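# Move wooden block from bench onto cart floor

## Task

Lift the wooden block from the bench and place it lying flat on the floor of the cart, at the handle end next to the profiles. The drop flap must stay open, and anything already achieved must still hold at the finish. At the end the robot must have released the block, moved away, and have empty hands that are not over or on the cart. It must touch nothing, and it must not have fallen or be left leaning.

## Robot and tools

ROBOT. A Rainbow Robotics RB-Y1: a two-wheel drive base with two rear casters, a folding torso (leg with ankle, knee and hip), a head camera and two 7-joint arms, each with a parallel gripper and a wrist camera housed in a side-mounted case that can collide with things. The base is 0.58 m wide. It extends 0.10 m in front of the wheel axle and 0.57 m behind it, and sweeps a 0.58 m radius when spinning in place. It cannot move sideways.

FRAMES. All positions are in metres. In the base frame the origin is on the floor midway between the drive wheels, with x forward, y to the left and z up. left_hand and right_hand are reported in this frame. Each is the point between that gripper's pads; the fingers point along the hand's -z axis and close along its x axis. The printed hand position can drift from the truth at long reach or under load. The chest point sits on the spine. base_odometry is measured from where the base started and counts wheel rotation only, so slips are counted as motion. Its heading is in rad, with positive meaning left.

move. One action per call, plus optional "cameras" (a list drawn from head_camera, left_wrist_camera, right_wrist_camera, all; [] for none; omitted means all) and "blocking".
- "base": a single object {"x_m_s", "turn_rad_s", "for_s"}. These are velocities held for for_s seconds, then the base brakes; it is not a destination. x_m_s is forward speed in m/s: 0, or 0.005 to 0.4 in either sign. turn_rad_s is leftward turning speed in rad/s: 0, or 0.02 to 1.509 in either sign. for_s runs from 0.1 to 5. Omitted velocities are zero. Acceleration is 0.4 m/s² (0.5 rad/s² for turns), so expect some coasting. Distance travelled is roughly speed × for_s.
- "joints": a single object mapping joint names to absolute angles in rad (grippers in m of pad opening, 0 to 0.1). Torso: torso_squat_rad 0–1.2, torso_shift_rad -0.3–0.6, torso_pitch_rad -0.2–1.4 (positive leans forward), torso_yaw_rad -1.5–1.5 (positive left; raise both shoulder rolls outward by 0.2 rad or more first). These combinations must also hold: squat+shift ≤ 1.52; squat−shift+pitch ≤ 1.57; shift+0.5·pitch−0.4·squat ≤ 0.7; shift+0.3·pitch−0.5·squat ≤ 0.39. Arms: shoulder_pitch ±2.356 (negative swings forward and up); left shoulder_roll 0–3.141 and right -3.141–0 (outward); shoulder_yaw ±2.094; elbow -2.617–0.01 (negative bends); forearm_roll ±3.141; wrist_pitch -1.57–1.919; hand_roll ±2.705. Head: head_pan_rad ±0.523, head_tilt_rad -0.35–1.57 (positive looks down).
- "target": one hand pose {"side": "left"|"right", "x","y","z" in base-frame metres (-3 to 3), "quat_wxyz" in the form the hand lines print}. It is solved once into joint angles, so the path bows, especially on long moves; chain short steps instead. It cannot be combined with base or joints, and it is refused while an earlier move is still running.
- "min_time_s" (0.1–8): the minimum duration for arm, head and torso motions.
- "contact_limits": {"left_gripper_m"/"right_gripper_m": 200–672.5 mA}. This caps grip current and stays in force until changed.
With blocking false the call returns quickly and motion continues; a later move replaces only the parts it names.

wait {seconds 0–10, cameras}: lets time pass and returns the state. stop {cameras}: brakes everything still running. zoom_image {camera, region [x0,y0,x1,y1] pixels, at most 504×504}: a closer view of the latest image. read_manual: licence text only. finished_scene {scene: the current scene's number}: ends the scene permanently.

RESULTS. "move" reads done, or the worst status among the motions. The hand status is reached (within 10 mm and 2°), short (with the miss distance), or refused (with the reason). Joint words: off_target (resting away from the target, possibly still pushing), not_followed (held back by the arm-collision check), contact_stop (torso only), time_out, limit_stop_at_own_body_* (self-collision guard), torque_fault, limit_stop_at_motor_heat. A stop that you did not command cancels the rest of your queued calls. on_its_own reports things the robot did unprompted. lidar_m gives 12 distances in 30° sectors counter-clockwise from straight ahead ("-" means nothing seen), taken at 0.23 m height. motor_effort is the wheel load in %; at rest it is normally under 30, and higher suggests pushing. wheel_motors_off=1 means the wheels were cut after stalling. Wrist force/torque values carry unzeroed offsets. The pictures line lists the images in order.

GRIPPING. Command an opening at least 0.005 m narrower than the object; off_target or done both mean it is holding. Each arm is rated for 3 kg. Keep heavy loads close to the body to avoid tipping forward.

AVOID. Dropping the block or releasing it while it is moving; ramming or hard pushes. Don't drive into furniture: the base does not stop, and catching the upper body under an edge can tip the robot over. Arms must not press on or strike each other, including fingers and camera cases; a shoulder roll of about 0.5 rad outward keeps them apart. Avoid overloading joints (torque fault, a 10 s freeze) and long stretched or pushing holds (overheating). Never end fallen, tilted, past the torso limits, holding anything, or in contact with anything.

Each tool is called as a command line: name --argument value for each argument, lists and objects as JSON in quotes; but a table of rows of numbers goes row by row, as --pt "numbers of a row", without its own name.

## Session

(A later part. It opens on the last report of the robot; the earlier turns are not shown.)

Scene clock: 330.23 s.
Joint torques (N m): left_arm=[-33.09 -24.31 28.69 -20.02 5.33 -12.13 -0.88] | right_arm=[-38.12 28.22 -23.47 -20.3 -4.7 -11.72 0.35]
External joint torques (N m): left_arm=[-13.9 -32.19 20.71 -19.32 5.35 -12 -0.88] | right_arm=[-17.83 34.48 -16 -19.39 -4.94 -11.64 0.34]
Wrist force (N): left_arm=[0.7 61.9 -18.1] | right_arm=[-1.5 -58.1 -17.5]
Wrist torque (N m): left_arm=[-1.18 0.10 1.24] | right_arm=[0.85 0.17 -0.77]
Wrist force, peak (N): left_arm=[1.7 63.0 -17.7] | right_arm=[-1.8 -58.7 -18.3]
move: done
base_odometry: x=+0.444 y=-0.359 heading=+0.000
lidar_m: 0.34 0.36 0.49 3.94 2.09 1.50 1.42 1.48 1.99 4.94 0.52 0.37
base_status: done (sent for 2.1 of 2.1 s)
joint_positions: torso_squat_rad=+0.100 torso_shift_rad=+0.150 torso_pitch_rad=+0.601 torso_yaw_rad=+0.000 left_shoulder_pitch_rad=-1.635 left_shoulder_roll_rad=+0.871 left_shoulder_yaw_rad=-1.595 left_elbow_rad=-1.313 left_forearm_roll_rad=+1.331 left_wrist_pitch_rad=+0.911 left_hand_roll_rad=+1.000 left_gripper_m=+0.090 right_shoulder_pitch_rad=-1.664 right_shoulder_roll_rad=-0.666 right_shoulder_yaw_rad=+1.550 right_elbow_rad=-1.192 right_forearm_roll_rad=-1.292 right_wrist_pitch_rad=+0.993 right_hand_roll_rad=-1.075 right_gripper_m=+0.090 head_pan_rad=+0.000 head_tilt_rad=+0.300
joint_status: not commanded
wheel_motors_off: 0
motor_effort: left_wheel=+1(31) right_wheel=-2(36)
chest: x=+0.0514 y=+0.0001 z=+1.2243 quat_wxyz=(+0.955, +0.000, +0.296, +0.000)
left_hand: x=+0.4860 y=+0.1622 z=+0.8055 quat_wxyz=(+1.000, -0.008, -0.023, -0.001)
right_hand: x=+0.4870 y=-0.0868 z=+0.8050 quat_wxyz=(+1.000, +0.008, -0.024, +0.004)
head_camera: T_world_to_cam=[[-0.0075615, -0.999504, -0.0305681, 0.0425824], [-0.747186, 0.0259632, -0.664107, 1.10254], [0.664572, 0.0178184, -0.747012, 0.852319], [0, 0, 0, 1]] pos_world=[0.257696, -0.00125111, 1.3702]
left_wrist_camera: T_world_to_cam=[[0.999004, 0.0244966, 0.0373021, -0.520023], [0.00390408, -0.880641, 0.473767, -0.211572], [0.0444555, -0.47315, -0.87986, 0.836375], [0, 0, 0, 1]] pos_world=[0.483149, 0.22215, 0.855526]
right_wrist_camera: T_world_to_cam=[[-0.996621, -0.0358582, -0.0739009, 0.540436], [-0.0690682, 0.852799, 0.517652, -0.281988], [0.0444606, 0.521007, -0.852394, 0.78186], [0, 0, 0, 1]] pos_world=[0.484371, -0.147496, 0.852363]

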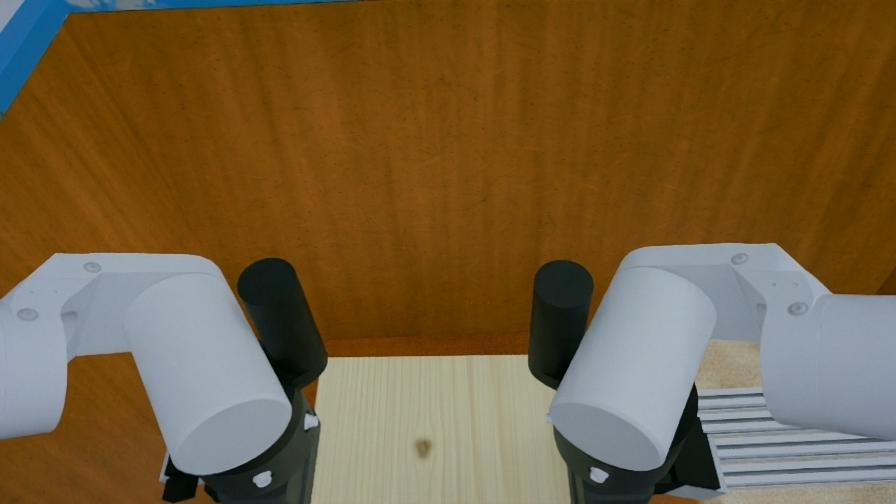

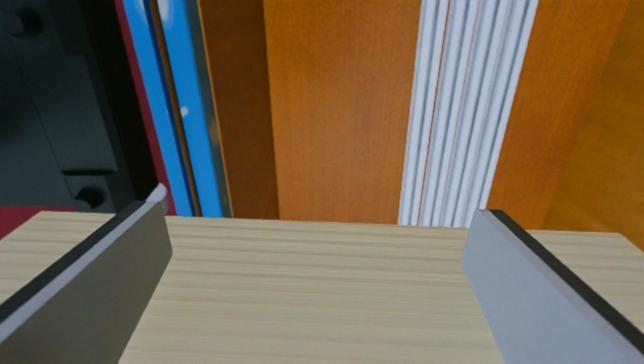

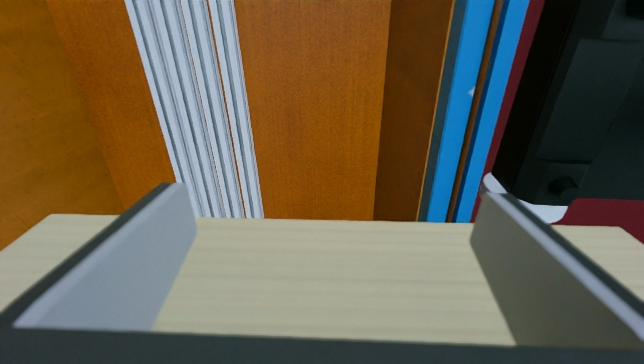

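move --base '{"x_m_s": 0.1, "for_s": 0.7667}' --joints '{"torso_squat_rad": 0.5, "torso_shift_rad": 0.122, "torso_pitch_rad": 0.65}' --min_time_s 3

Scene clock: 346.20 s.
Joint torques (N m): left_arm=[-32.05 -24.42 28.19 -20.45 5.45 -12.06 -0.98] | right_arm=[-37.52 29.04 -22.93 -20.55 -4.75 -11.49 0.39]
External joint torques (N m): left_arm=[-13.55 -32.12 20.49 -19.42 5.41 -11.98 -0.98] | right_arm=[-17.88 34.97 -15.7 -19.31 -4.92 -11.46 0.39]
Motor temperatures (°C): left_arm=[33 29 33 39 36 38 37] | right_arm=[38 33 33 35 37 43 34]
Wrist force (N): left_arm=[1.8 63.0 -16.9] | right_arm=[-0.3 -58.4 -17.3]
Wrist torque (N m): left_arm=[-1.29 0.08 1.19] | right_arm=[0.87 0.19 -0.79]
Wrist force, peak (N): left_arm=[1.0 63.3 -17.8] | right_arm=[-1.7 -58.8 -17.6]
move: done
base_odometry: x=+0.521 y=-0.359 heading=+0.000
lidar_m: 0.26 0.28 0.38 1.70 2.22 1.57 1.49 1.56 2.09 4.76 0.41 0.28
base_status: done (sent for 0.77 of 0.77 s)
joint_positions: torso_squat_rad=+0.500 torso_shift_rad=+0.122 torso_pitch_rad=+0.651 torso_yaw_rad=+0.000 left_shoulder_pitch_rad=-1.635 left_shoulder_roll_rad=+0.871 left_shoulder_yaw_rad=-1.595 left_elbow_rad=-1.313 left_forearm_roll_rad=+1.331 left_wrist_pitch_rad=+0.911 left_hand_roll_rad=+1.000 left_gripper_m=+0.090 right_shoulder_pitch_rad=-1.664 right_shoulder_roll_rad=-0.666 right_shoulder_yaw_rad=+1.550 right_elbow_rad=-1.192 right_forearm_roll_rad=-1.292 right_wrist_pitch_rad=+0.993 right_hand_roll_rad=-1.075 right_gripper_m=+0.090 head_pan_rad=+0.000 head_tilt_rad=+0.300
joint_status: all done
wheel_motors_off: 0
motor_effort: left_wheel=+1(25) right_wheel=-3(20)
chest: x=+0.0344 y=+0.0001 z=+1.1364 quat_wxyz=(+0.948, +0.000, +0.320, +0.000)
left_hand: x=+0.4476 y=+0.1622 z=+0.6965 quat_wxyz=(+1.000, -0.008, +0.002, -0.001)
right_hand: x=+0.4487 y=-0.0868 z=+0.6960 quat_wxyz=(+1.000, +0.008, +0.001, +0.004)
pictures: head_camera, left_wrist_camera, right_wrist_camera
head_camera: T_world_to_cam=[[-0.00906926, -0.999504, -0.0301536, 0.039345], [-0.779256, 0.0259613, -0.626168, 0.989406], [0.62664, 0.0178185, -0.779105, 0.835666], [0, 0, 0, 1]] pos_world=[0.247696, -0.00125112, 1.27179]
left_wrist_camera: T_world_to_cam=[[0.999626, 0.0244231, -0.0123204, -0.443376], [0.0273457, -0.880642, 0.472992, -0.169765], [0.000701995, -0.473152, -0.880981, 0.762598], [0, 0, 0, 1]] pos_world=[0.447317, 0.22215, 0.746669]
right_wrist_camera: T_world_to_cam=[[-0.999061, -0.0358568, -0.024331, 0.460833], [-0.0432822, 0.852799, 0.520442, -0.241712], [0.00208805, 0.521007, -0.85355, 0.710455], [0, 0, 0, 1]] pos_world=[0.448455, -0.147496, 0.743418]

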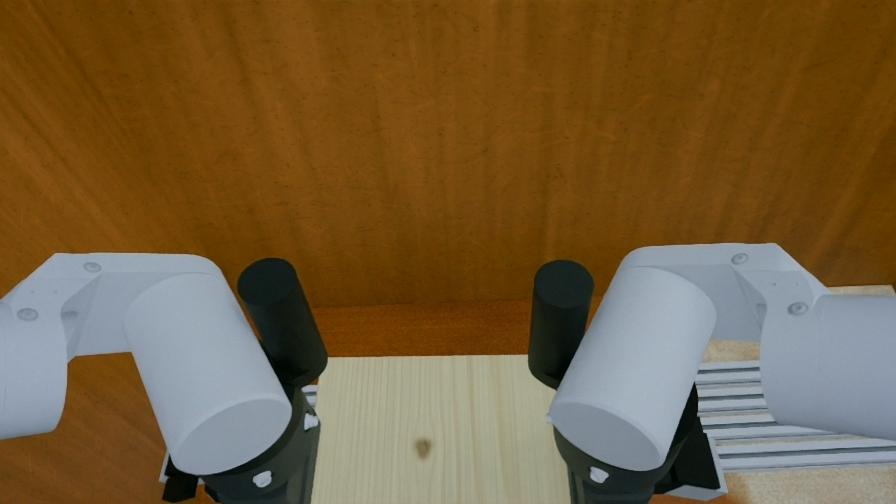

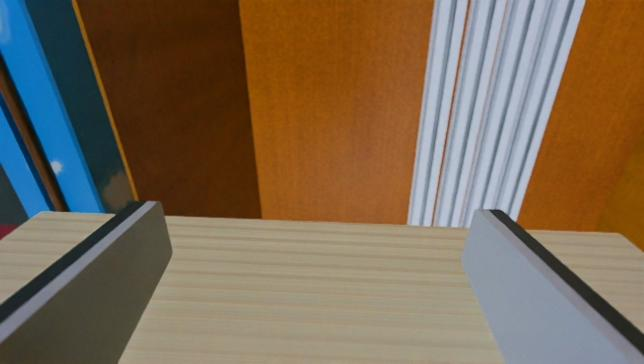

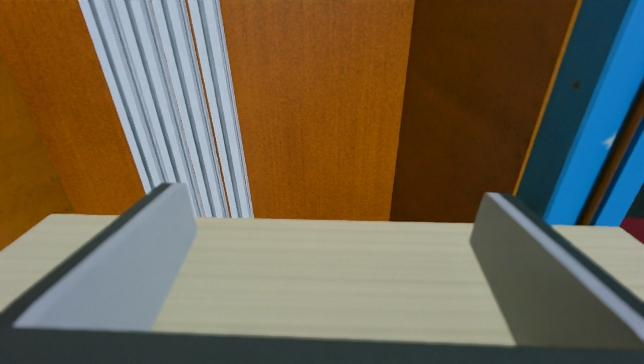

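move --base '{"x_m_s": 0.05, "for_s": 0.2}' --cameras '["left_wrist_camera"]'

move --joints '{"torso_squat_rad": 0.72, "torso_shift_rad": 0.143, "torso_pitch_rad": 0.65}' --min_time_s 2.5

Scene clock: 350.70 s.
Joint torques (N m): left_arm=[-32.18 -24.42 28.4 -20.44 5.56 -11.98 -0.98] | right_arm=[-37.11 28.83 -23.08 -20.66 -4.73 -11.51 0.38]
External joint torques (N m): left_arm=[-13.68 -32.12 20.7 -19.41 5.52 -11.9 -0.98] | right_arm=[-17.47 34.76 -15.84 -19.42 -4.9 -11.48 0.38]
Wrist force (N): left_arm=[2.0 62.3 -16.4] | right_arm=[-0.3 -58.1 -17.2]
Wrist torque (N m): left_arm=[-1.22 0.10 1.19] | right_arm=[0.85 0.21 -0.75]
Wrist force, peak (N): left_arm=[1.2 63.2 -17.7] | right_arm=[-0.6 -58.5 -18.0]
move: done
base_odometry: x=+0.531 y=-0.359 heading=+0.000
lidar_m: 0.25 0.26 0.36 1.69 2.23 1.59 1.51 1.58 2.10 4.72 0.39 0.27
base_status: done (sent for 0.2 of 0.2 s)
joint_positions: torso_squat_rad=+0.500 torso_shift_rad=+0.122 torso_pitch_rad=+0.651 torso_yaw_rad=+0.000 left_shoulder_pitch_rad=-1.635 left_shoulder_roll_rad=+0.871 left_shoulder_yaw_rad=-1.595 left_elbow_rad=-1.313 left_forearm_roll_rad=+1.331 left_wrist_pitch_rad=+0.911 left_hand_roll_rad=+1.000 left_gripper_m=+0.090 right_shoulder_pitch_rad=-1.664 right_shoulder_roll_rad=-0.666 right_shoulder_yaw_rad=+1.550 right_elbow_rad=-1.192 right_forearm_roll_rad=-1.292 right_wrist_pitch_rad=+0.993 right_hand_roll_rad=-1.075 right_gripper_m=+0.090 head_pan_rad=+0.000 head_tilt_rad=+0.300
joint_status: not commanded
wheel_motors_off: 0
motor_effort: left_wheel=+1(26) right_wheel=-2(20)
chest: x=+0.0344 y=+0.0001 z=+1.1364 quat_wxyz=(+0.948, +0.000, +0.320, +0.000)
left_hand: x=+0.4477 y=+0.1622 z=+0.6965 quat_wxyz=(+1.000, -0.008, +0.002, -0.001)
right_hand: x=+0.4487 y=-0.0868 z=+0.6959 quat_wxyz=(+1.000, +0.008, +0.001, +0.004)
left_wrist_camera: T_world_to_cam=[[0.999623, 0.0245106, -0.0123687, -0.443457], [0.0274456, -0.88064, 0.472991, -0.169853], [0.00070094, -0.473152, -0.880981, 0.762463], [0, 0, 0, 1]] pos_world=[0.447417, 0.22205, 0.746569]

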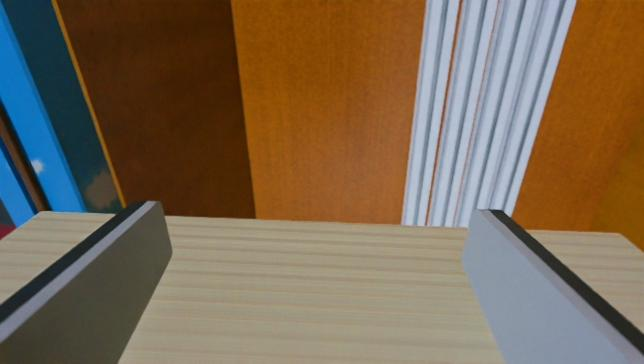

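Scene clock: 353.50 s.
Joint torques (N m): left_arm=[-32.27 -24.46 28.3 -20.2 5.43 -11.92 -0.9] | right_arm=[-37.57 28.85 -23.27 -20.57 -4.69 -11.55 0.45]
External joint torques (N m): left_arm=[-13.76 -32.16 20.61 -19.16 5.39 -11.84 -0.9] | right_arm=[-17.93 34.78 -16.03 -19.34 -4.86 -11.52 0.45]
Wrist force (N): left_arm=[1.4 62.8 -18.0] | right_arm=[-0.6 -57.8 -17.6]
Wrist torque (N m): left_arm=[-1.24 0.04 1.17] | right_arm=[0.85 0.20 -0.76]
Wrist force, peak (N): left_arm=[0.7 63.1 -18.1] | right_arm=[-0.5 -58.6 -17.5]
move: done
base_odometry: x=+0.531 y=-0.359 heading=+0.000
lidar_m: 0.25 0.26 0.35 1.70 2.23 1.58 1.50 1.56 2.09 4.72 0.39 0.27
base_status: not commanded
joint_positions: torso_squat_rad=+0.720 torso_shift_rad=+0.143 torso_pitch_rad=+0.651 torso_yaw_rad=+0.000 left_shoulder_pitch_rad=-1.635 left_shoulder_roll_rad=+0.871 left_shoulder_yaw_rad=-1.595 left_elbow_rad=-1.313 left_forearm_roll_rad=+1.331 left_wrist_pitch_rad=+0.911 left_hand_roll_rad=+1.000 left_gripper_m=+0.090 right_shoulder_pitch_rad=-1.664 right_shoulder_roll_rad=-0.666 right_shoulder_yaw_rad=+1.550 right_elbow_rad=-1.192 right_forearm_roll_rad=-1.292 right_wrist_pitch_rad=+0.993 right_hand_roll_rad=-1.075 right_gripper_m=+0.090 head_pan_rad=+0.000 head_tilt_rad=+0.300
joint_status: all done
wheel_motors_off: 0
motor_effort: left_wheel=+2(2) right_wheel=-2(3)
chest: x=+0.0346 y=+0.0001 z=+1.0476 quat_wxyz=(+0.948, +0.000, +0.320, +0.000)
left_hand: x=+0.4479 y=+0.1622 z=+0.6077 quat_wxyz=(+1.000, -0.008, +0.002, -0.001)
right_hand: x=+0.4489 y=-0.0868 z=+0.6071 quat_wxyz=(+1.000, +0.008, +0.001, +0.004)
pictures: head_camera, left_wrist_camera, right_wrist_camera
head_camera: T_world_to_cam=[[-0.00906926, -0.999504, -0.0301536, 0.0366692], [-0.779256, 0.0259613, -0.626168, 0.933959], [0.62664, 0.0178185, -0.779105, 0.766356], [0, 0, 0, 1]] pos_world=[0.247896, -0.00125112, 1.18299]
left_wrist_camera: T_world_to_cam=[[0.999626, 0.0244713, -0.0122329, -0.444836], [0.0273467, -0.880641, 0.472994, -0.127862], [0.000801993, -0.473152, -0.880981, 0.684275], [0, 0, 0, 1]] pos_world=[0.447617, 0.22205, 0.657869]
right_wrist_camera: T_world_to_cam=[[-0.99906, -0.0358055, -0.0244167, 0.458936], [-0.0432831, 0.852801, 0.520439, -0.195485], [0.00218803, 0.521007, -0.85355, 0.634614], [0, 0, 0, 1]] pos_world=[0.448655, -0.147496, 0.654618]

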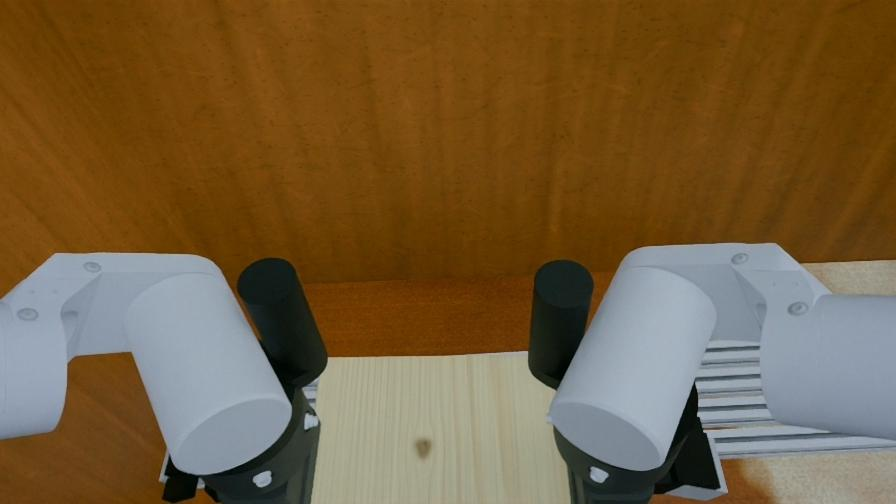

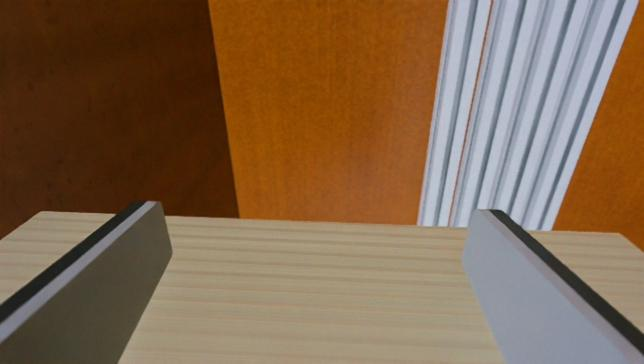

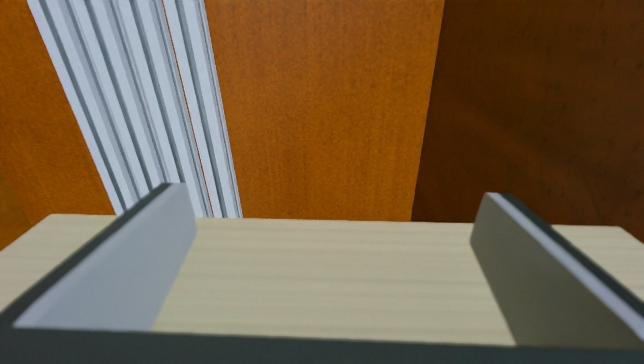

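move --joints '{"torso_squat_rad": 0.95, "torso_shift_rad": 0.185, "torso_pitch_rad": 0.65}' --min_time_s 2.5

Scene clock: 358.50 s.
Joint torques (N m): left_arm=[-32.16 -24.57 28.35 -20.3 5.54 -11.98 -1] | right_arm=[-37.3 28.79 -23.34 -20.68 -4.81 -11.55 0.42]
External joint torques (N m): left_arm=[-13.65 -32.27 20.66 -19.27 5.5 -11.9 -1] | right_arm=[-17.66 34.72 -16.1 -19.45 -4.98 -11.51 0.42]
Wrist force (N): left_arm=[1.6 63.1 -17.1] | right_arm=[-0.5 -57.5 -17.2]
Wrist torque (N m): left_arm=[-1.35 0.05 1.17] | right_arm=[0.77 0.16 -0.75]
Wrist force, peak (N): left_arm=[2.3 63.3 -18.3] | right_arm=[-0.4 -58.6 -17.4]
move: done
base_odometry: x=+0.531 y=-0.359 heading=+0.000
lidar_m: 0.26 0.26 0.37 1.68 2.23 1.59 1.50 1.58 2.09 4.71 0.38 0.27
base_status: not commanded
joint_positions: torso_squat_rad=+0.950 torso_shift_rad=+0.185 torso_pitch_rad=+0.651 torso_yaw_rad=+0.000 left_shoulder_pitch_rad=-1.635 left_shoulder_roll_rad=+0.871 left_shoulder_yaw_rad=-1.595 left_elbow_rad=-1.313 left_forearm_roll_rad=+1.331 left_wrist_pitch_rad=+0.911 left_hand_roll_rad=+1.000 left_gripper_m=+0.090 right_shoulder_pitch_rad=-1.664 right_shoulder_roll_rad=-0.666 right_shoulder_yaw_rad=+1.550 right_elbow_rad=-1.192 right_forearm_roll_rad=-1.292 right_wrist_pitch_rad=+0.993 right_hand_roll_rad=-1.075 right_gripper_m=+0.090 head_pan_rad=+0.000 head_tilt_rad=+0.300
joint_status: all done
wheel_motors_off: 0
motor_effort: left_wheel=+1(2) right_wheel=+0(4)
chest: x=+0.0345 y=+0.0001 z=+0.9269 quat_wxyz=(+0.948, +0.000, +0.320, +0.000)
left_hand: x=+0.4478 y=+0.1622 z=+0.4871 quat_wxyz=(+1.000, -0.008, +0.002, -0.001)
right_hand: x=+0.4488 y=-0.0868 z=+0.4865 quat_wxyz=(+1.000, +0.008, +0.001, +0.004)
pictures: head_camera, left_wrist_camera, right_wrist_camera
head_camera: T_world_to_cam=[[-0.00906926, -0.999504, -0.0301536, 0.0330318], [-0.779256, 0.0259613, -0.626168, 0.858365], [0.62664, 0.0178185, -0.779105, 0.672459], [0, 0, 0, 1]] pos_world=[0.247796, -0.00125112, 1.06239]
left_wrist_camera: T_world_to_cam=[[0.999626, 0.0244713, -0.0122329, -0.446112], [0.0273467, -0.880641, 0.472994, -0.0707665], [0.000801993, -0.473152, -0.880981, 0.57794], [0, 0, 0, 1]] pos_world=[0.447417, 0.22205, 0.537169]
right_wrist_camera: T_world_to_cam=[[-0.99906, -0.0358055, -0.0244167, 0.455892], [-0.0432831, 0.852801, 0.520439, -0.132724], [0.00218803, 0.521007, -0.85355, 0.531676], [0, 0, 0, 1]] pos_world=[0.448555, -0.147496, 0.534018]

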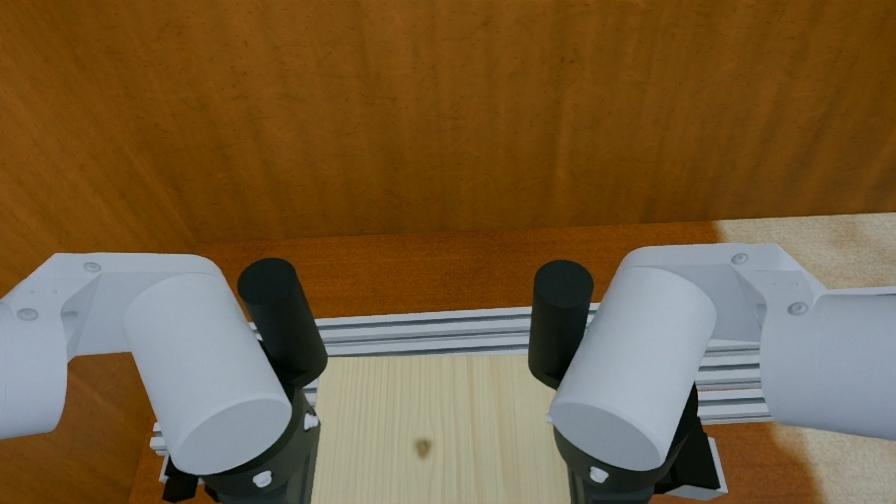

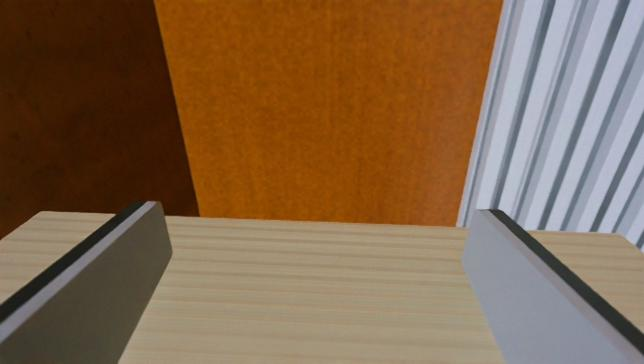

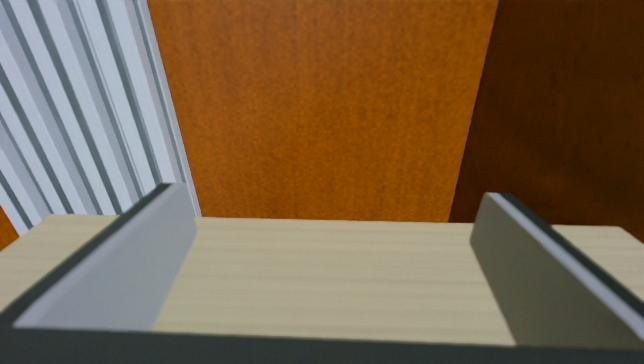

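move --base '{"x_m_s": -0.02, "for_s": 0.2}' --cameras '[]'

move --joints '{"torso_squat_rad": 1.11, "torso_shift_rad": 0.243, "torso_pitch_rad": 0.65}' --min_time_s 2.5

Scene clock: 361.57 s.
Joint torques (N m): left_arm=[-32.2 -24.75 28.33 -20.27 5.51 -11.95 -1] | right_arm=[-37.56 28.82 -23.34 -20.47 -4.65 -11.58 0.47]
External joint torques (N m): left_arm=[-13.7 -32.45 20.64 -19.24 5.47 -11.87 -1] | right_arm=[-17.92 34.75 -16.1 -19.24 -4.82 -11.55 0.47]
Wrist force (N): left_arm=[1.7 62.3 -17.3] | right_arm=[-0.3 -58.1 -17.7]
Wrist torque (N m): left_arm=[-1.23 0.06 1.18] | right_arm=[0.85 0.22 -0.78]
Wrist force, peak (N): left_arm=[1.3 63.0 -17.7] | right_arm=[-0.2 -58.4 -17.9]
move: done
base_odometry: x=+0.527 y=-0.359 heading=+0.000
lidar_m: 0.25 0.27 0.36 1.68 2.23 1.57 1.50 1.56 2.10 4.74 0.40 0.27
base_status: done (sent for 0.2 of 0.2 s)
joint_positions: torso_squat_rad=+0.950 torso_shift_rad=+0.185 torso_pitch_rad=+0.651 torso_yaw_rad=+0.000 left_shoulder_pitch_rad=-1.635 left_shoulder_roll_rad=+0.871 left_shoulder_yaw_rad=-1.595 left_elbow_rad=-1.313 left_forearm_roll_rad=+1.331 left_wrist_pitch_rad=+0.911 left_hand_roll_rad=+1.000 left_gripper_m=+0.090 right_shoulder_pitch_rad=-1.664 right_shoulder_roll_rad=-0.666 right_shoulder_yaw_rad=+1.550 right_elbow_rad=-1.192 right_forearm_roll_rad=-1.292 right_wrist_pitch_rad=+0.993 right_hand_roll_rad=-1.075 right_gripper_m=+0.090 head_pan_rad=+0.000 head_tilt_rad=+0.300
joint_status: not commanded
wheel_motors_off: 0
motor_effort: left_wheel=+2(15) right_wheel=+1(16)
chest: x=+0.0345 y=+0.0001 z=+0.9269 quat_wxyz=(+0.948, +0.000, +0.320, +0.000)
left_hand: x=+0.4477 y=+0.1622 z=+0.4870 quat_wxyz=(+1.000, -0.008, +0.002, -0.001)
right_hand: x=+0.4487 y=-0.0868 z=+0.4864 quat_wxyz=(+1.000, +0.008, +0.001, +0.004)

Scene clock: 364.37 s.
Joint torques (N m): left_arm=[-32.32 -24.4 28.56 -20.36 5.36 -11.92 -1.02] | right_arm=[-37.46 28.71 -23.13 -20.65 -4.86 -11.52 0.5]
External joint torques (N m): left_arm=[-13.81 -32.11 20.87 -19.33 5.31 -11.84 -1.02] | right_arm=[-17.82 34.65 -15.89 -19.42 -5.03 -11.49 0.5]
Wrist force (N): left_arm=[1.4 62.3 -17.2] | right_arm=[-0.5 -58.1 -16.8]
Wrist torque (N m): left_arm=[-1.24 0.02 1.19] | right_arm=[0.86 0.19 -0.76]
Wrist force, peak (N): left_arm=[1.0 62.5 -18.1] | right_arm=[-0.3 -58.9 -17.3]
move: done
base_odometry: x=+0.527 y=-0.359 heading=+0.000
lidar_m: 0.26 0.28 0.37 1.69 2.22 1.57 1.50 1.56 2.09 4.74 0.40 0.28
base_status: not commanded
joint_positions: torso_squat_rad=+1.110 torso_shift_rad=+0.243 torso_pitch_rad=+0.651 torso_yaw_rad=+0.000 left_shoulder_pitch_rad=-1.635 left_shoulder_roll_rad=+0.871 left_shoulder_yaw_rad=-1.595 left_elbow_rad=-1.313 left_forearm_roll_rad=+1.331 left_wrist_pitch_rad=+0.911 left_hand_roll_rad=+1.000 left_gripper_m=+0.090 right_shoulder_pitch_rad=-1.664 right_shoulder_roll_rad=-0.666 right_shoulder_yaw_rad=+1.550 right_elbow_rad=-1.192 right_forearm_roll_rad=-1.292 right_wrist_pitch_rad=+0.993 right_hand_roll_rad=-1.075 right_gripper_m=+0.090 head_pan_rad=+0.000 head_tilt_rad=+0.300
joint_status: all done
wheel_motors_off: 0
motor_effort: left_wheel=+1(2) right_wheel=-1(2)
chest: x=+0.0344 y=+0.0001 z=+0.8288 quat_wxyz=(+0.948, +0.000, +0.320, +0.000)
left_hand: x=+0.4477 y=+0.1622 z=+0.3889 quat_wxyz=(+1.000, -0.008, +0.002, -0.001)
right_hand: x=+0.4487 y=-0.0868 z=+0.3884 quat_wxyz=(+1.000, +0.008, +0.001, +0.004)
pictures: head_camera, left_wrist_camera, right_wrist_camera
head_camera: T_world_to_cam=[[-0.00906926, -0.999504, -0.0301536, 0.0300728], [-0.779256, 0.0259613, -0.626168, 0.79686], [0.62664, 0.0178185, -0.779105, 0.596091], [0, 0, 0, 1]] pos_world=[0.247696, -0.00125112, 0.964293]
left_wrist_camera: T_world_to_cam=[[0.999626, 0.0244719, -0.012232, -0.447313], [0.0273469, -0.880664, 0.472952, -0.0243421], [0.000801764, -0.473109, -0.881003, 0.491517], [0, 0, 0, 1]] pos_world=[0.447417, 0.22205, 0.439069]
right_wrist_camera: T_world_to_cam=[[-0.999061, -0.0358603, -0.0243293, 0.453346], [-0.0432841, 0.852844, 0.520369, -0.0815509], [0.00208849, 0.520933, -0.853595, 0.448049], [0, 0, 0, 1]] pos_world=[0.448455, -0.147596, 0.435918]

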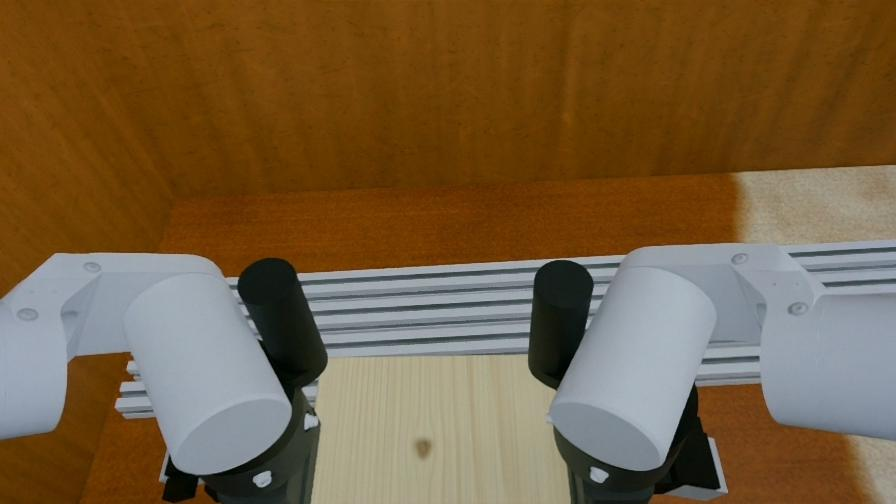

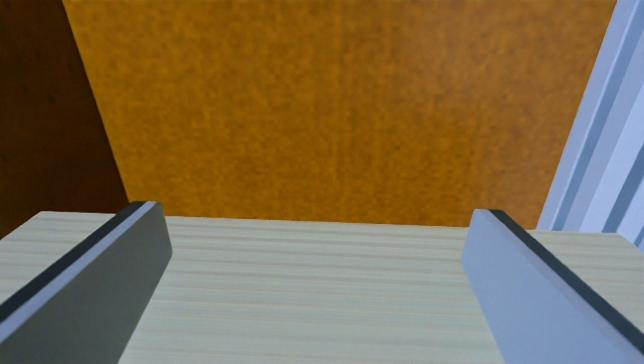

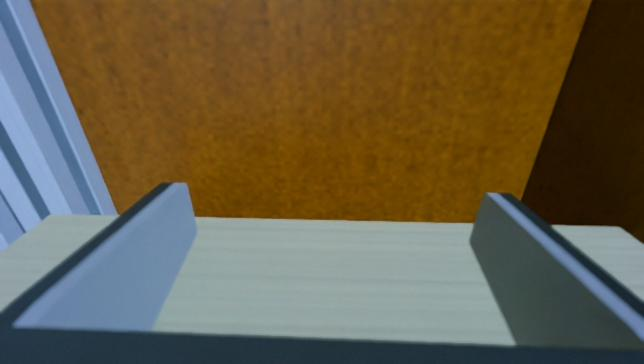

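move --base '{"x_m_s": -0.02, "for_s": 0.2}' --cameras '[]'

move --joints '{"torso_squat_rad": 1.16, "torso_shift_rad": 0.272, "torso_pitch_rad": 0.65}' --min_time_s 2

Scene clock: 367.87 s.
Joint torques (N m): left_arm=[-31.85 -24.6 28.34 -20.79 5.69 -11.76 -1.27] | right_arm=[-36.47 29.07 -23.47 -21 -5.78 -10.97 0.34]
External joint torques (N m): left_arm=[-13.34 -32.31 20.64 -19.76 5.65 -11.68 -1.27] | right_arm=[-16.83 35 -16.23 -19.77 -5.95 -10.93 0.34]
Wrist force (N): left_arm=[5.4 62.0 -17.4] | right_arm=[1.8 -57.8 -16.6]
Wrist torque (N m): left_arm=[-1.18 0.48 1.56] | right_arm=[0.82 -0.42 -0.27]
Wrist force, peak (N): left_arm=[5.0 63.6 -17.8] | right_arm=[3.2 -58.0 -19.5]
move: done
base_odometry: x=+0.523 y=-0.359 heading=+0.000
lidar_m: 0.26 0.28 0.37 1.70 2.22 1.58 1.50 1.56 2.08 4.74 0.40 0.28
base_status: done (sent for 0.2 of 0.2 s)
joint_positions: torso_squat_rad=+1.110 torso_shift_rad=+0.243 torso_pitch_rad=+0.651 torso_yaw_rad=+0.000 left_shoulder_pitch_rad=-1.635 left_shoulder_roll_rad=+0.871 left_shoulder_yaw_rad=-1.595 left_elbow_rad=-1.313 left_forearm_roll_rad=+1.331 left_wrist_pitch_rad=+0.911 left_hand_roll_rad=+1.000 left_gripper_m=+0.090 right_shoulder_pitch_rad=-1.664 right_shoulder_roll_rad=-0.666 right_shoulder_yaw_rad=+1.550 right_elbow_rad=-1.192 right_forearm_roll_rad=-1.292 right_wrist_pitch_rad=+0.993 right_hand_roll_rad=-1.075 right_gripper_m=+0.090 head_pan_rad=+0.000 head_tilt_rad=+0.300
joint_status: not commanded
wheel_motors_off: 0
motor_effort: left_wheel=+0(16) right_wheel=-3(17)
chest: x=+0.0344 y=+0.0001 z=+0.8288 quat_wxyz=(+0.948, +0.000, +0.320, +0.000)
left_hand: x=+0.4478 y=+0.1622 z=+0.3890 quat_wxyz=(+1.000, -0.008, +0.001, -0.001)
right_hand: x=+0.4489 y=-0.0868 z=+0.3885 quat_wxyz=(+1.000, +0.008, +0.001, +0.004)

Scene clock: 370.17 s.
Joint torques (N m): left_arm=[-30.5 -25.55 27.8 -21.87 5.8 -11.63 -1.44] | right_arm=[-32.71 28.93 -23.22 -20.85 -6.47 -10.64 -0.01]
External joint torques (N m): left_arm=[-11.99 -33.26 20.1 -20.84 5.76 -11.55 -1.44] | right_arm=[-13.04 34.86 -15.98 -19.62 -6.64 -10.61 -0.01]
Wrist force (N): left_arm=[8.3 62.8 -17.9] | right_arm=[7.4 -58.0 -11.5]
Wrist torque (N m): left_arm=[-1.26 0.18 1.81] | right_arm=[0.95 0.02 0.17]
Wrist force, peak (N): left_arm=[8.6 63.3 -17.5] | right_arm=[2.0 -58.4 -15.2]
move: done
base_odometry: x=+0.523 y=-0.359 heading=+0.000
lidar_m: 0.26 0.27 0.38 1.70 2.22 1.57 1.49 1.57 2.08 4.76 0.41 0.28
base_status: not commanded
joint_positions: torso_squat_rad=+1.160 torso_shift_rad=+0.272 torso_pitch_rad=+0.650 torso_yaw_rad=+0.000 left_shoulder_pitch_rad=-1.635 left_shoulder_roll_rad=+0.871 left_shoulder_yaw_rad=-1.595 left_elbow_rad=-1.313 left_forearm_roll_rad=+1.331 left_wrist_pitch_rad=+0.911 left_hand_roll_rad=+1.000 left_gripper_m=+0.090 right_shoulder_pitch_rad=-1.665 right_shoulder_roll_rad=-0.666 right_shoulder_yaw_rad=+1.550 right_elbow_rad=-1.192 right_forearm_roll_rad=-1.292 right_wrist_pitch_rad=+0.993 right_hand_roll_rad=-1.075 right_gripper_m=+0.090 head_pan_rad=+0.000 head_tilt_rad=+0.300
joint_status: all done
wheel_motors_off: 0
motor_effort: left_wheel=+0(1) right_wheel=-2(4)
chest: x=+0.0345 y=+0.0001 z=+0.7961 quat_wxyz=(+0.948, +0.000, +0.319, +0.000)
left_hand: x=+0.4484 y=+0.1623 z=+0.3565 quat_wxyz=(+1.000, -0.008, +0.001, -0.001)
right_hand: x=+0.4496 y=-0.0866 z=+0.3562 quat_wxyz=(+1.000, +0.008, +0.000, +0.004)
pictures: head_camera, left_wrist_camera, right_wrist_camera
head_camera: T_world_to_cam=[[-0.00905667, -0.999504, -0.0301598, 0.0290903], [-0.778992, 0.0259629, -0.626496, 0.776701], [0.626968, 0.0178203, -0.778841, 0.570223], [0, 0, 0, 1]] pos_world=[0.247796, -0.00125112, 0.931591]
left_wrist_camera: T_world_to_cam=[[0.999626, 0.0250125, -0.0110433, -0.448916], [0.0272609, -0.880691, 0.472907, -0.00888386], [0.00210286, -0.473031, -0.881043, 0.462434], [0, 0, 0, 1]] pos_world=[0.448018, 0.22215, 0.406668]
right_wrist_camera: T_world_to_cam=[[-0.99899, -0.0363703, -0.0263982, 0.45421], [-0.0447983, 0.852641, 0.520573, -0.0644395], [0.00357478, 0.52123, -0.853409, 0.4197], [0, 0, 0, 1]] pos_world=[0.449364, -0.147297, 0.403711]

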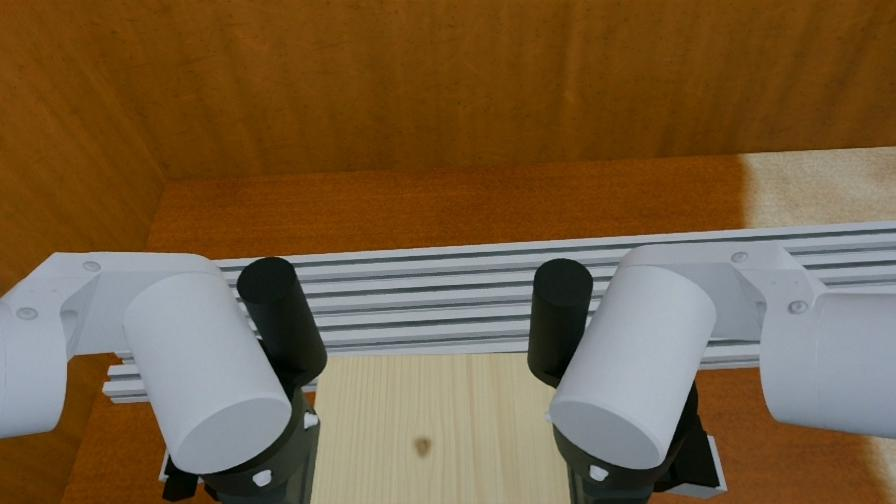

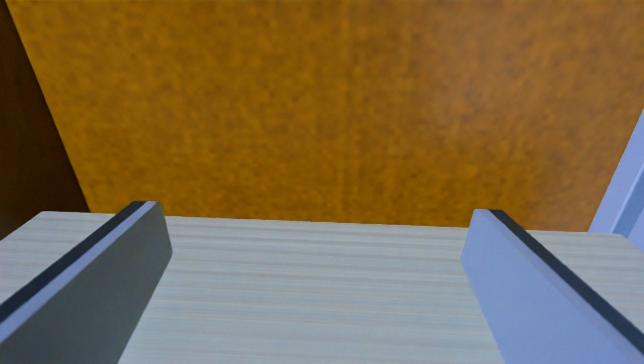

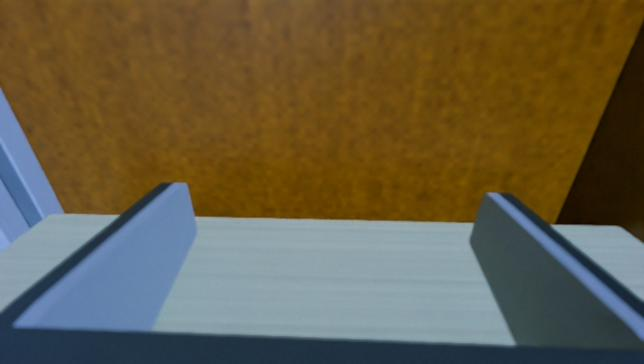

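move --base '{"x_m_s": 0.02, "for_s": 0.2}' --cameras '["left_wrist_camera","right_wrist_camera"]'

zoom_image --camera "left_wrist_camera" --region '[0, 100, 644, 364]'

Scene clock: 376.77 s.
Joint torques (N m): left_arm=[-32.03 -24.75 28.12 -21.1 5.46 -11.82 -1.48] | right_arm=[-36.25 28.74 -23.21 -20.79 -5.31 -11.26 0.27]
External joint torques (N m): left_arm=[-13.52 -32.45 20.42 -20.07 5.41 -11.74 -1.48] | right_arm=[-16.61 34.67 -15.97 -19.55 -5.49 -11.23 0.27]
Wrist force (N): left_arm=[2.0 61.3 -16.4] | right_arm=[-1.2 -58.1 -16.8]
Wrist torque (N m): left_arm=[-1.14 0.51 1.31] | right_arm=[0.85 -0.36 -0.63]
Wrist force, peak (N): left_arm=[8.6 63.6 -17.6] | right_arm=[1.4 -58.2 -17.4]
move: done
base_odometry: x=+0.527 y=-0.359 heading=+0.000
lidar_m: 0.25 0.27 0.37 1.70 2.22 1.57 1.51 1.57 2.10 4.73 0.40 0.27
base_status: done (sent for 0.2 of 0.2 s)
joint_positions: torso_squat_rad=+1.160 torso_shift_rad=+0.272 torso_pitch_rad=+0.651 torso_yaw_rad=+0.000 left_shoulder_pitch_rad=-1.635 left_shoulder_roll_rad=+0.871 left_shoulder_yaw_rad=-1.595 left_elbow_rad=-1.313 left_forearm_roll_rad=+1.331 left_wrist_pitch_rad=+0.911 left_hand_roll_rad=+1.000 left_gripper_m=+0.090 right_shoulder_pitch_rad=-1.664 right_shoulder_roll_rad=-0.666 right_shoulder_yaw_rad=+1.550 right_elbow_rad=-1.192 right_forearm_roll_rad=-1.292 right_wrist_pitch_rad=+0.993 right_hand_roll_rad=-1.075 right_gripper_m=+0.090 head_pan_rad=+0.000 head_tilt_rad=+0.300
joint_status: not commanded
wheel_motors_off: 0
motor_effort: left_wheel=+0(15) right_wheel=+0(12)
chest: x=+0.0346 y=+0.0001 z=+0.7960 quat_wxyz=(+0.948, +0.000, +0.320, +0.000)
left_hand: x=+0.4480 y=+0.1622 z=+0.3561 quat_wxyz=(+1.000, -0.008, +0.001, -0.001)
right_hand: x=+0.4491 y=-0.0867 z=+0.3556 quat_wxyz=(+1.000, +0.008, +0.001, +0.004)
left_wrist_camera: T_world_to_cam=[[0.999617, 0.0248791, -0.0121139, -0.448153], [0.0276498, -0.880652, 0.472956, -0.00884219], [0.00109857, -0.473109, -0.881003, 0.462446], [0, 0, 0, 1]] pos_world=[0.447718, 0.22215, 0.406169]
right_wrist_camera: T_world_to_cam=[[-0.999047, -0.0359611, -0.0247459, 0.4531], [-0.0435875, 0.852769, 0.520466, -0.0644639], [0.00238602, 0.521048, -0.853524, 0.419852], [0, 0, 0, 1]] pos_world=[0.448857, -0.147496, 0.403117]

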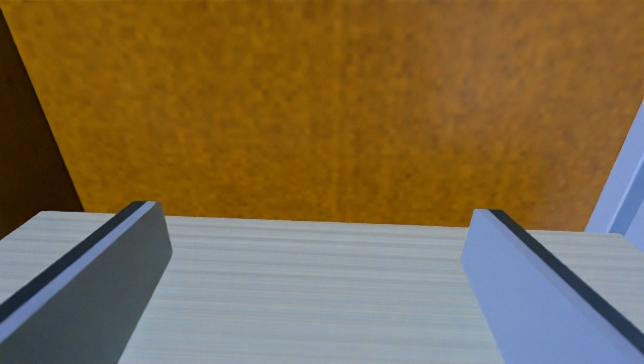

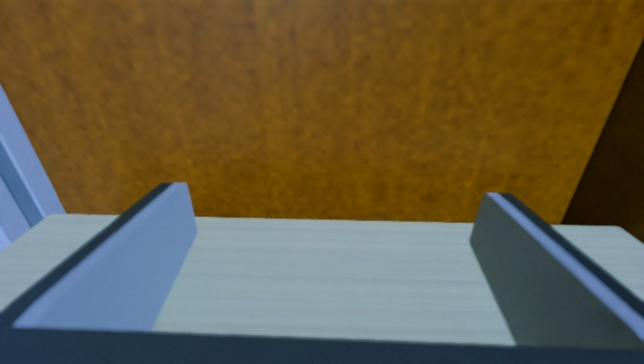

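Region (0, 100, 644, 364) is 644x264 pixels. A region can be at most 504 by 504 pixels.

move --joints '{"torso_squat_rad": 1.19, "torso_shift_rad": 0.291, "torso_pitch_rad": 0.65}' --min_time_s 2.5 --cameras '["left_wrist_camera","right_wrist_camera"]'

Scene clock: 382.13 s.
Joint torques (N m): left_arm=[-32 -24.93 28.25 -21.1 5.45 -11.98 -1.41] | right_arm=[-36.28 28.54 -23.23 -20.79 -5.39 -11.16 0.28]
External joint torques (N m): left_arm=[-13.5 -32.64 20.55 -20.07 5.41 -11.9 -1.41] | right_arm=[-16.63 34.47 -15.99 -19.55 -5.56 -11.13 0.28]
Wrist force (N): left_arm=[2.1 61.3 -16.6] | right_arm=[-1.1 -58.2 -17.4]
Wrist torque (N m): left_arm=[-1.12 0.55 1.26] | right_arm=[0.86 -0.31 -0.66]
Wrist force, peak (N): left_arm=[2.4 63.0 -18.1] | right_arm=[-1.0 -58.5 -17.5]
move: done
base_odometry: x=+0.527 y=-0.359 heading=+0.000
lidar_m: 0.26 0.27 0.38 1.68 2.22 1.58 1.50 1.57 2.10 4.73 0.40 0.27
base_status: not commanded
joint_positions: torso_squat_rad=+1.190 torso_shift_rad=+0.291 torso_pitch_rad=+0.651 torso_yaw_rad=+0.000 left_shoulder_pitch_rad=-1.635 left_shoulder_roll_rad=+0.871 left_shoulder_yaw_rad=-1.595 left_elbow_rad=-1.313 left_forearm_roll_rad=+1.331 left_wrist_pitch_rad=+0.911 left_hand_roll_rad=+1.000 left_gripper_m=+0.090 right_shoulder_pitch_rad=-1.664 right_shoulder_roll_rad=-0.666 right_shoulder_yaw_rad=+1.550 right_elbow_rad=-1.192 right_forearm_roll_rad=-1.292 right_wrist_pitch_rad=+0.993 right_hand_roll_rad=-1.075 right_gripper_m=+0.090 head_pan_rad=+0.000 head_tilt_rad=+0.300
joint_status: all done
wheel_motors_off: 0
motor_effort: left_wheel=+0(1) right_wheel=-2(2)
chest: x=+0.0342 y=+0.0001 z=+0.7760 quat_wxyz=(+0.948, +0.000, +0.320, +0.000)
left_hand: x=+0.4476 y=+0.1622 z=+0.3361 quat_wxyz=(+1.000, -0.008, +0.001, -0.001)
right_hand: x=+0.4486 y=-0.0867 z=+0.3356 quat_wxyz=(+1.000, +0.008, +0.001, +0.004)
left_wrist_camera: T_world_to_cam=[[0.99962, 0.0248398, -0.0119781, -0.447939], [0.0275509, -0.880654, 0.472959, 0.000626678], [0.00119961, -0.473109, -0.881003, 0.444869], [0, 0, 0, 1]] pos_world=[0.447218, 0.22215, 0.386269]
right_wrist_camera: T_world_to_cam=[[-0.999042, -0.0359956, -0.0248829, 0.452252], [-0.0436882, 0.852768, 0.520459, -0.0540241], [0.0024851, 0.521048, -0.853524, 0.402737], [0, 0, 0, 1]] pos_world=[0.448457, -0.147496, 0.383117]

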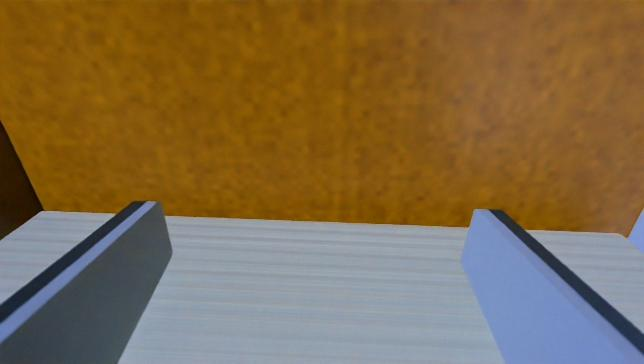

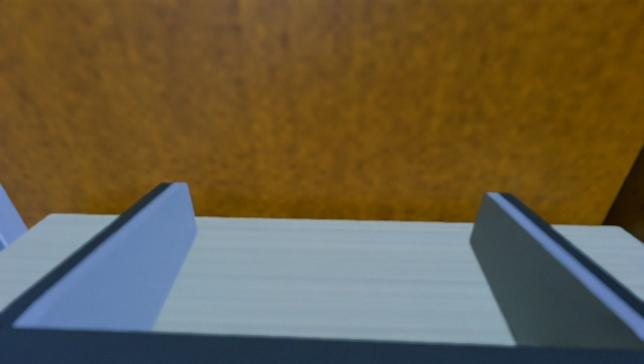

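move --joints '{"torso_squat_rad": 1.2, "torso_shift_rad": 0.305, "torso_pitch_rad": 0.655}' --min_time_s 2 --cameras '["left_wrist_camera","right_wrist_camera"]'

Scene clock: 385.30 s.
Joint torques (N m): left_arm=[-28.32 -27.08 27.1 -19.45 4.68 -14 -0.93] | right_arm=[-33.07 29.65 -22.66 -19.36 -3.78 -13.35 0.5]
External joint torques (N m): left_arm=[-9.85 -34.78 19.42 -18.41 4.63 -13.93 -0.93] | right_arm=[-13.45 35.56 -15.43 -18.11 -3.95 -13.32 0.5]
Wrist force (N): left_arm=[-3.5 67.6 11.1] | right_arm=[-8.5 -66.2 14.1]
Wrist torque (N m): left_arm=[-1.69 1.55 0.62] | right_arm=[1.56 0.43 -0.87]
Wrist force, peak (N): left_arm=[-3.6 68.6 10.8] | right_arm=[-8.8 -66.1 14.4]
move: done
base_odometry: x=+0.527 y=-0.359 heading=+0.000
lidar_m: 0.25 0.27 0.37 1.70 2.22 1.58 1.49 1.56 2.09 4.73 0.41 0.30
base_status: not commanded
joint_positions: torso_squat_rad=+1.200 torso_shift_rad=+0.304 torso_pitch_rad=+0.654 torso_yaw_rad=+0.000 left_shoulder_pitch_rad=-1.636 left_shoulder_roll_rad=+0.871 left_shoulder_yaw_rad=-1.595 left_elbow_rad=-1.313 left_forearm_roll_rad=+1.331 left_wrist_pitch_rad=+0.912 left_hand_roll_rad=+1.000 left_gripper_m=+0.090 right_shoulder_pitch_rad=-1.665 right_shoulder_roll_rad=-0.666 right_shoulder_yaw_rad=+1.549 right_elbow_rad=-1.192 right_forearm_roll_rad=-1.292 right_wrist_pitch_rad=+0.994 right_hand_roll_rad=-1.075 right_gripper_m=+0.090 head_pan_rad=+0.000 head_tilt_rad=+0.300
joint_status: all done
wheel_motors_off: 0
motor_effort: left_wheel=+0(1) right_wheel=+0(3)
chest: x=+0.0362 y=+0.0001 z=+0.7682 quat_wxyz=(+0.947, +0.000, +0.321, +0.000)
left_hand: x=+0.4487 y=+0.1622 z=+0.3275 quat_wxyz=(+1.000, -0.008, +0.003, -0.001)
right_hand: x=+0.4496 y=-0.0866 z=+0.3270 quat_wxyz=(+1.000, +0.008, +0.002, +0.004)
left_wrist_camera: T_world_to_cam=[[0.99959, 0.0247442, -0.0144331, -0.448378], [0.028628, -0.880697, 0.472815, 0.0042385], [-0.00101174, -0.473034, -0.881044, 0.438283], [0, 0, 0, 1]] pos_world=[0.448516, 0.22215, 0.377671]
right_wrist_camera: T_world_to_cam=[[-0.999106, -0.0360209, -0.0221086, 0.452113], [-0.0422645, 0.852716, 0.520661, -0.0502622], [0.0000976959, 0.521131, -0.853477, 0.396332], [0, 0, 0, 1]] pos_world=[0.449546, -0.147396, 0.374426]

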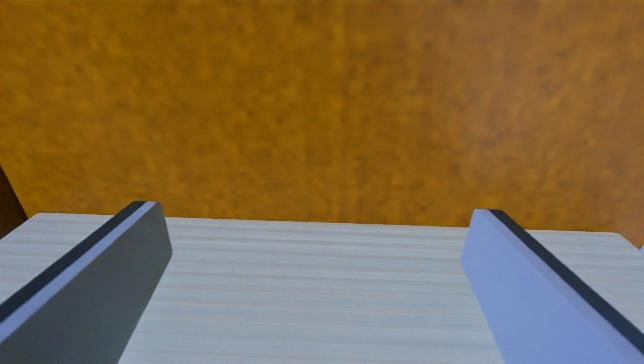

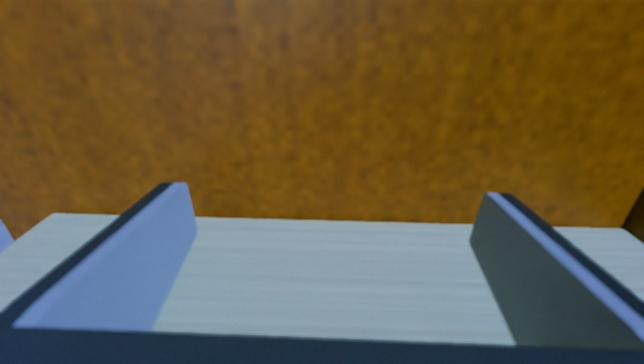

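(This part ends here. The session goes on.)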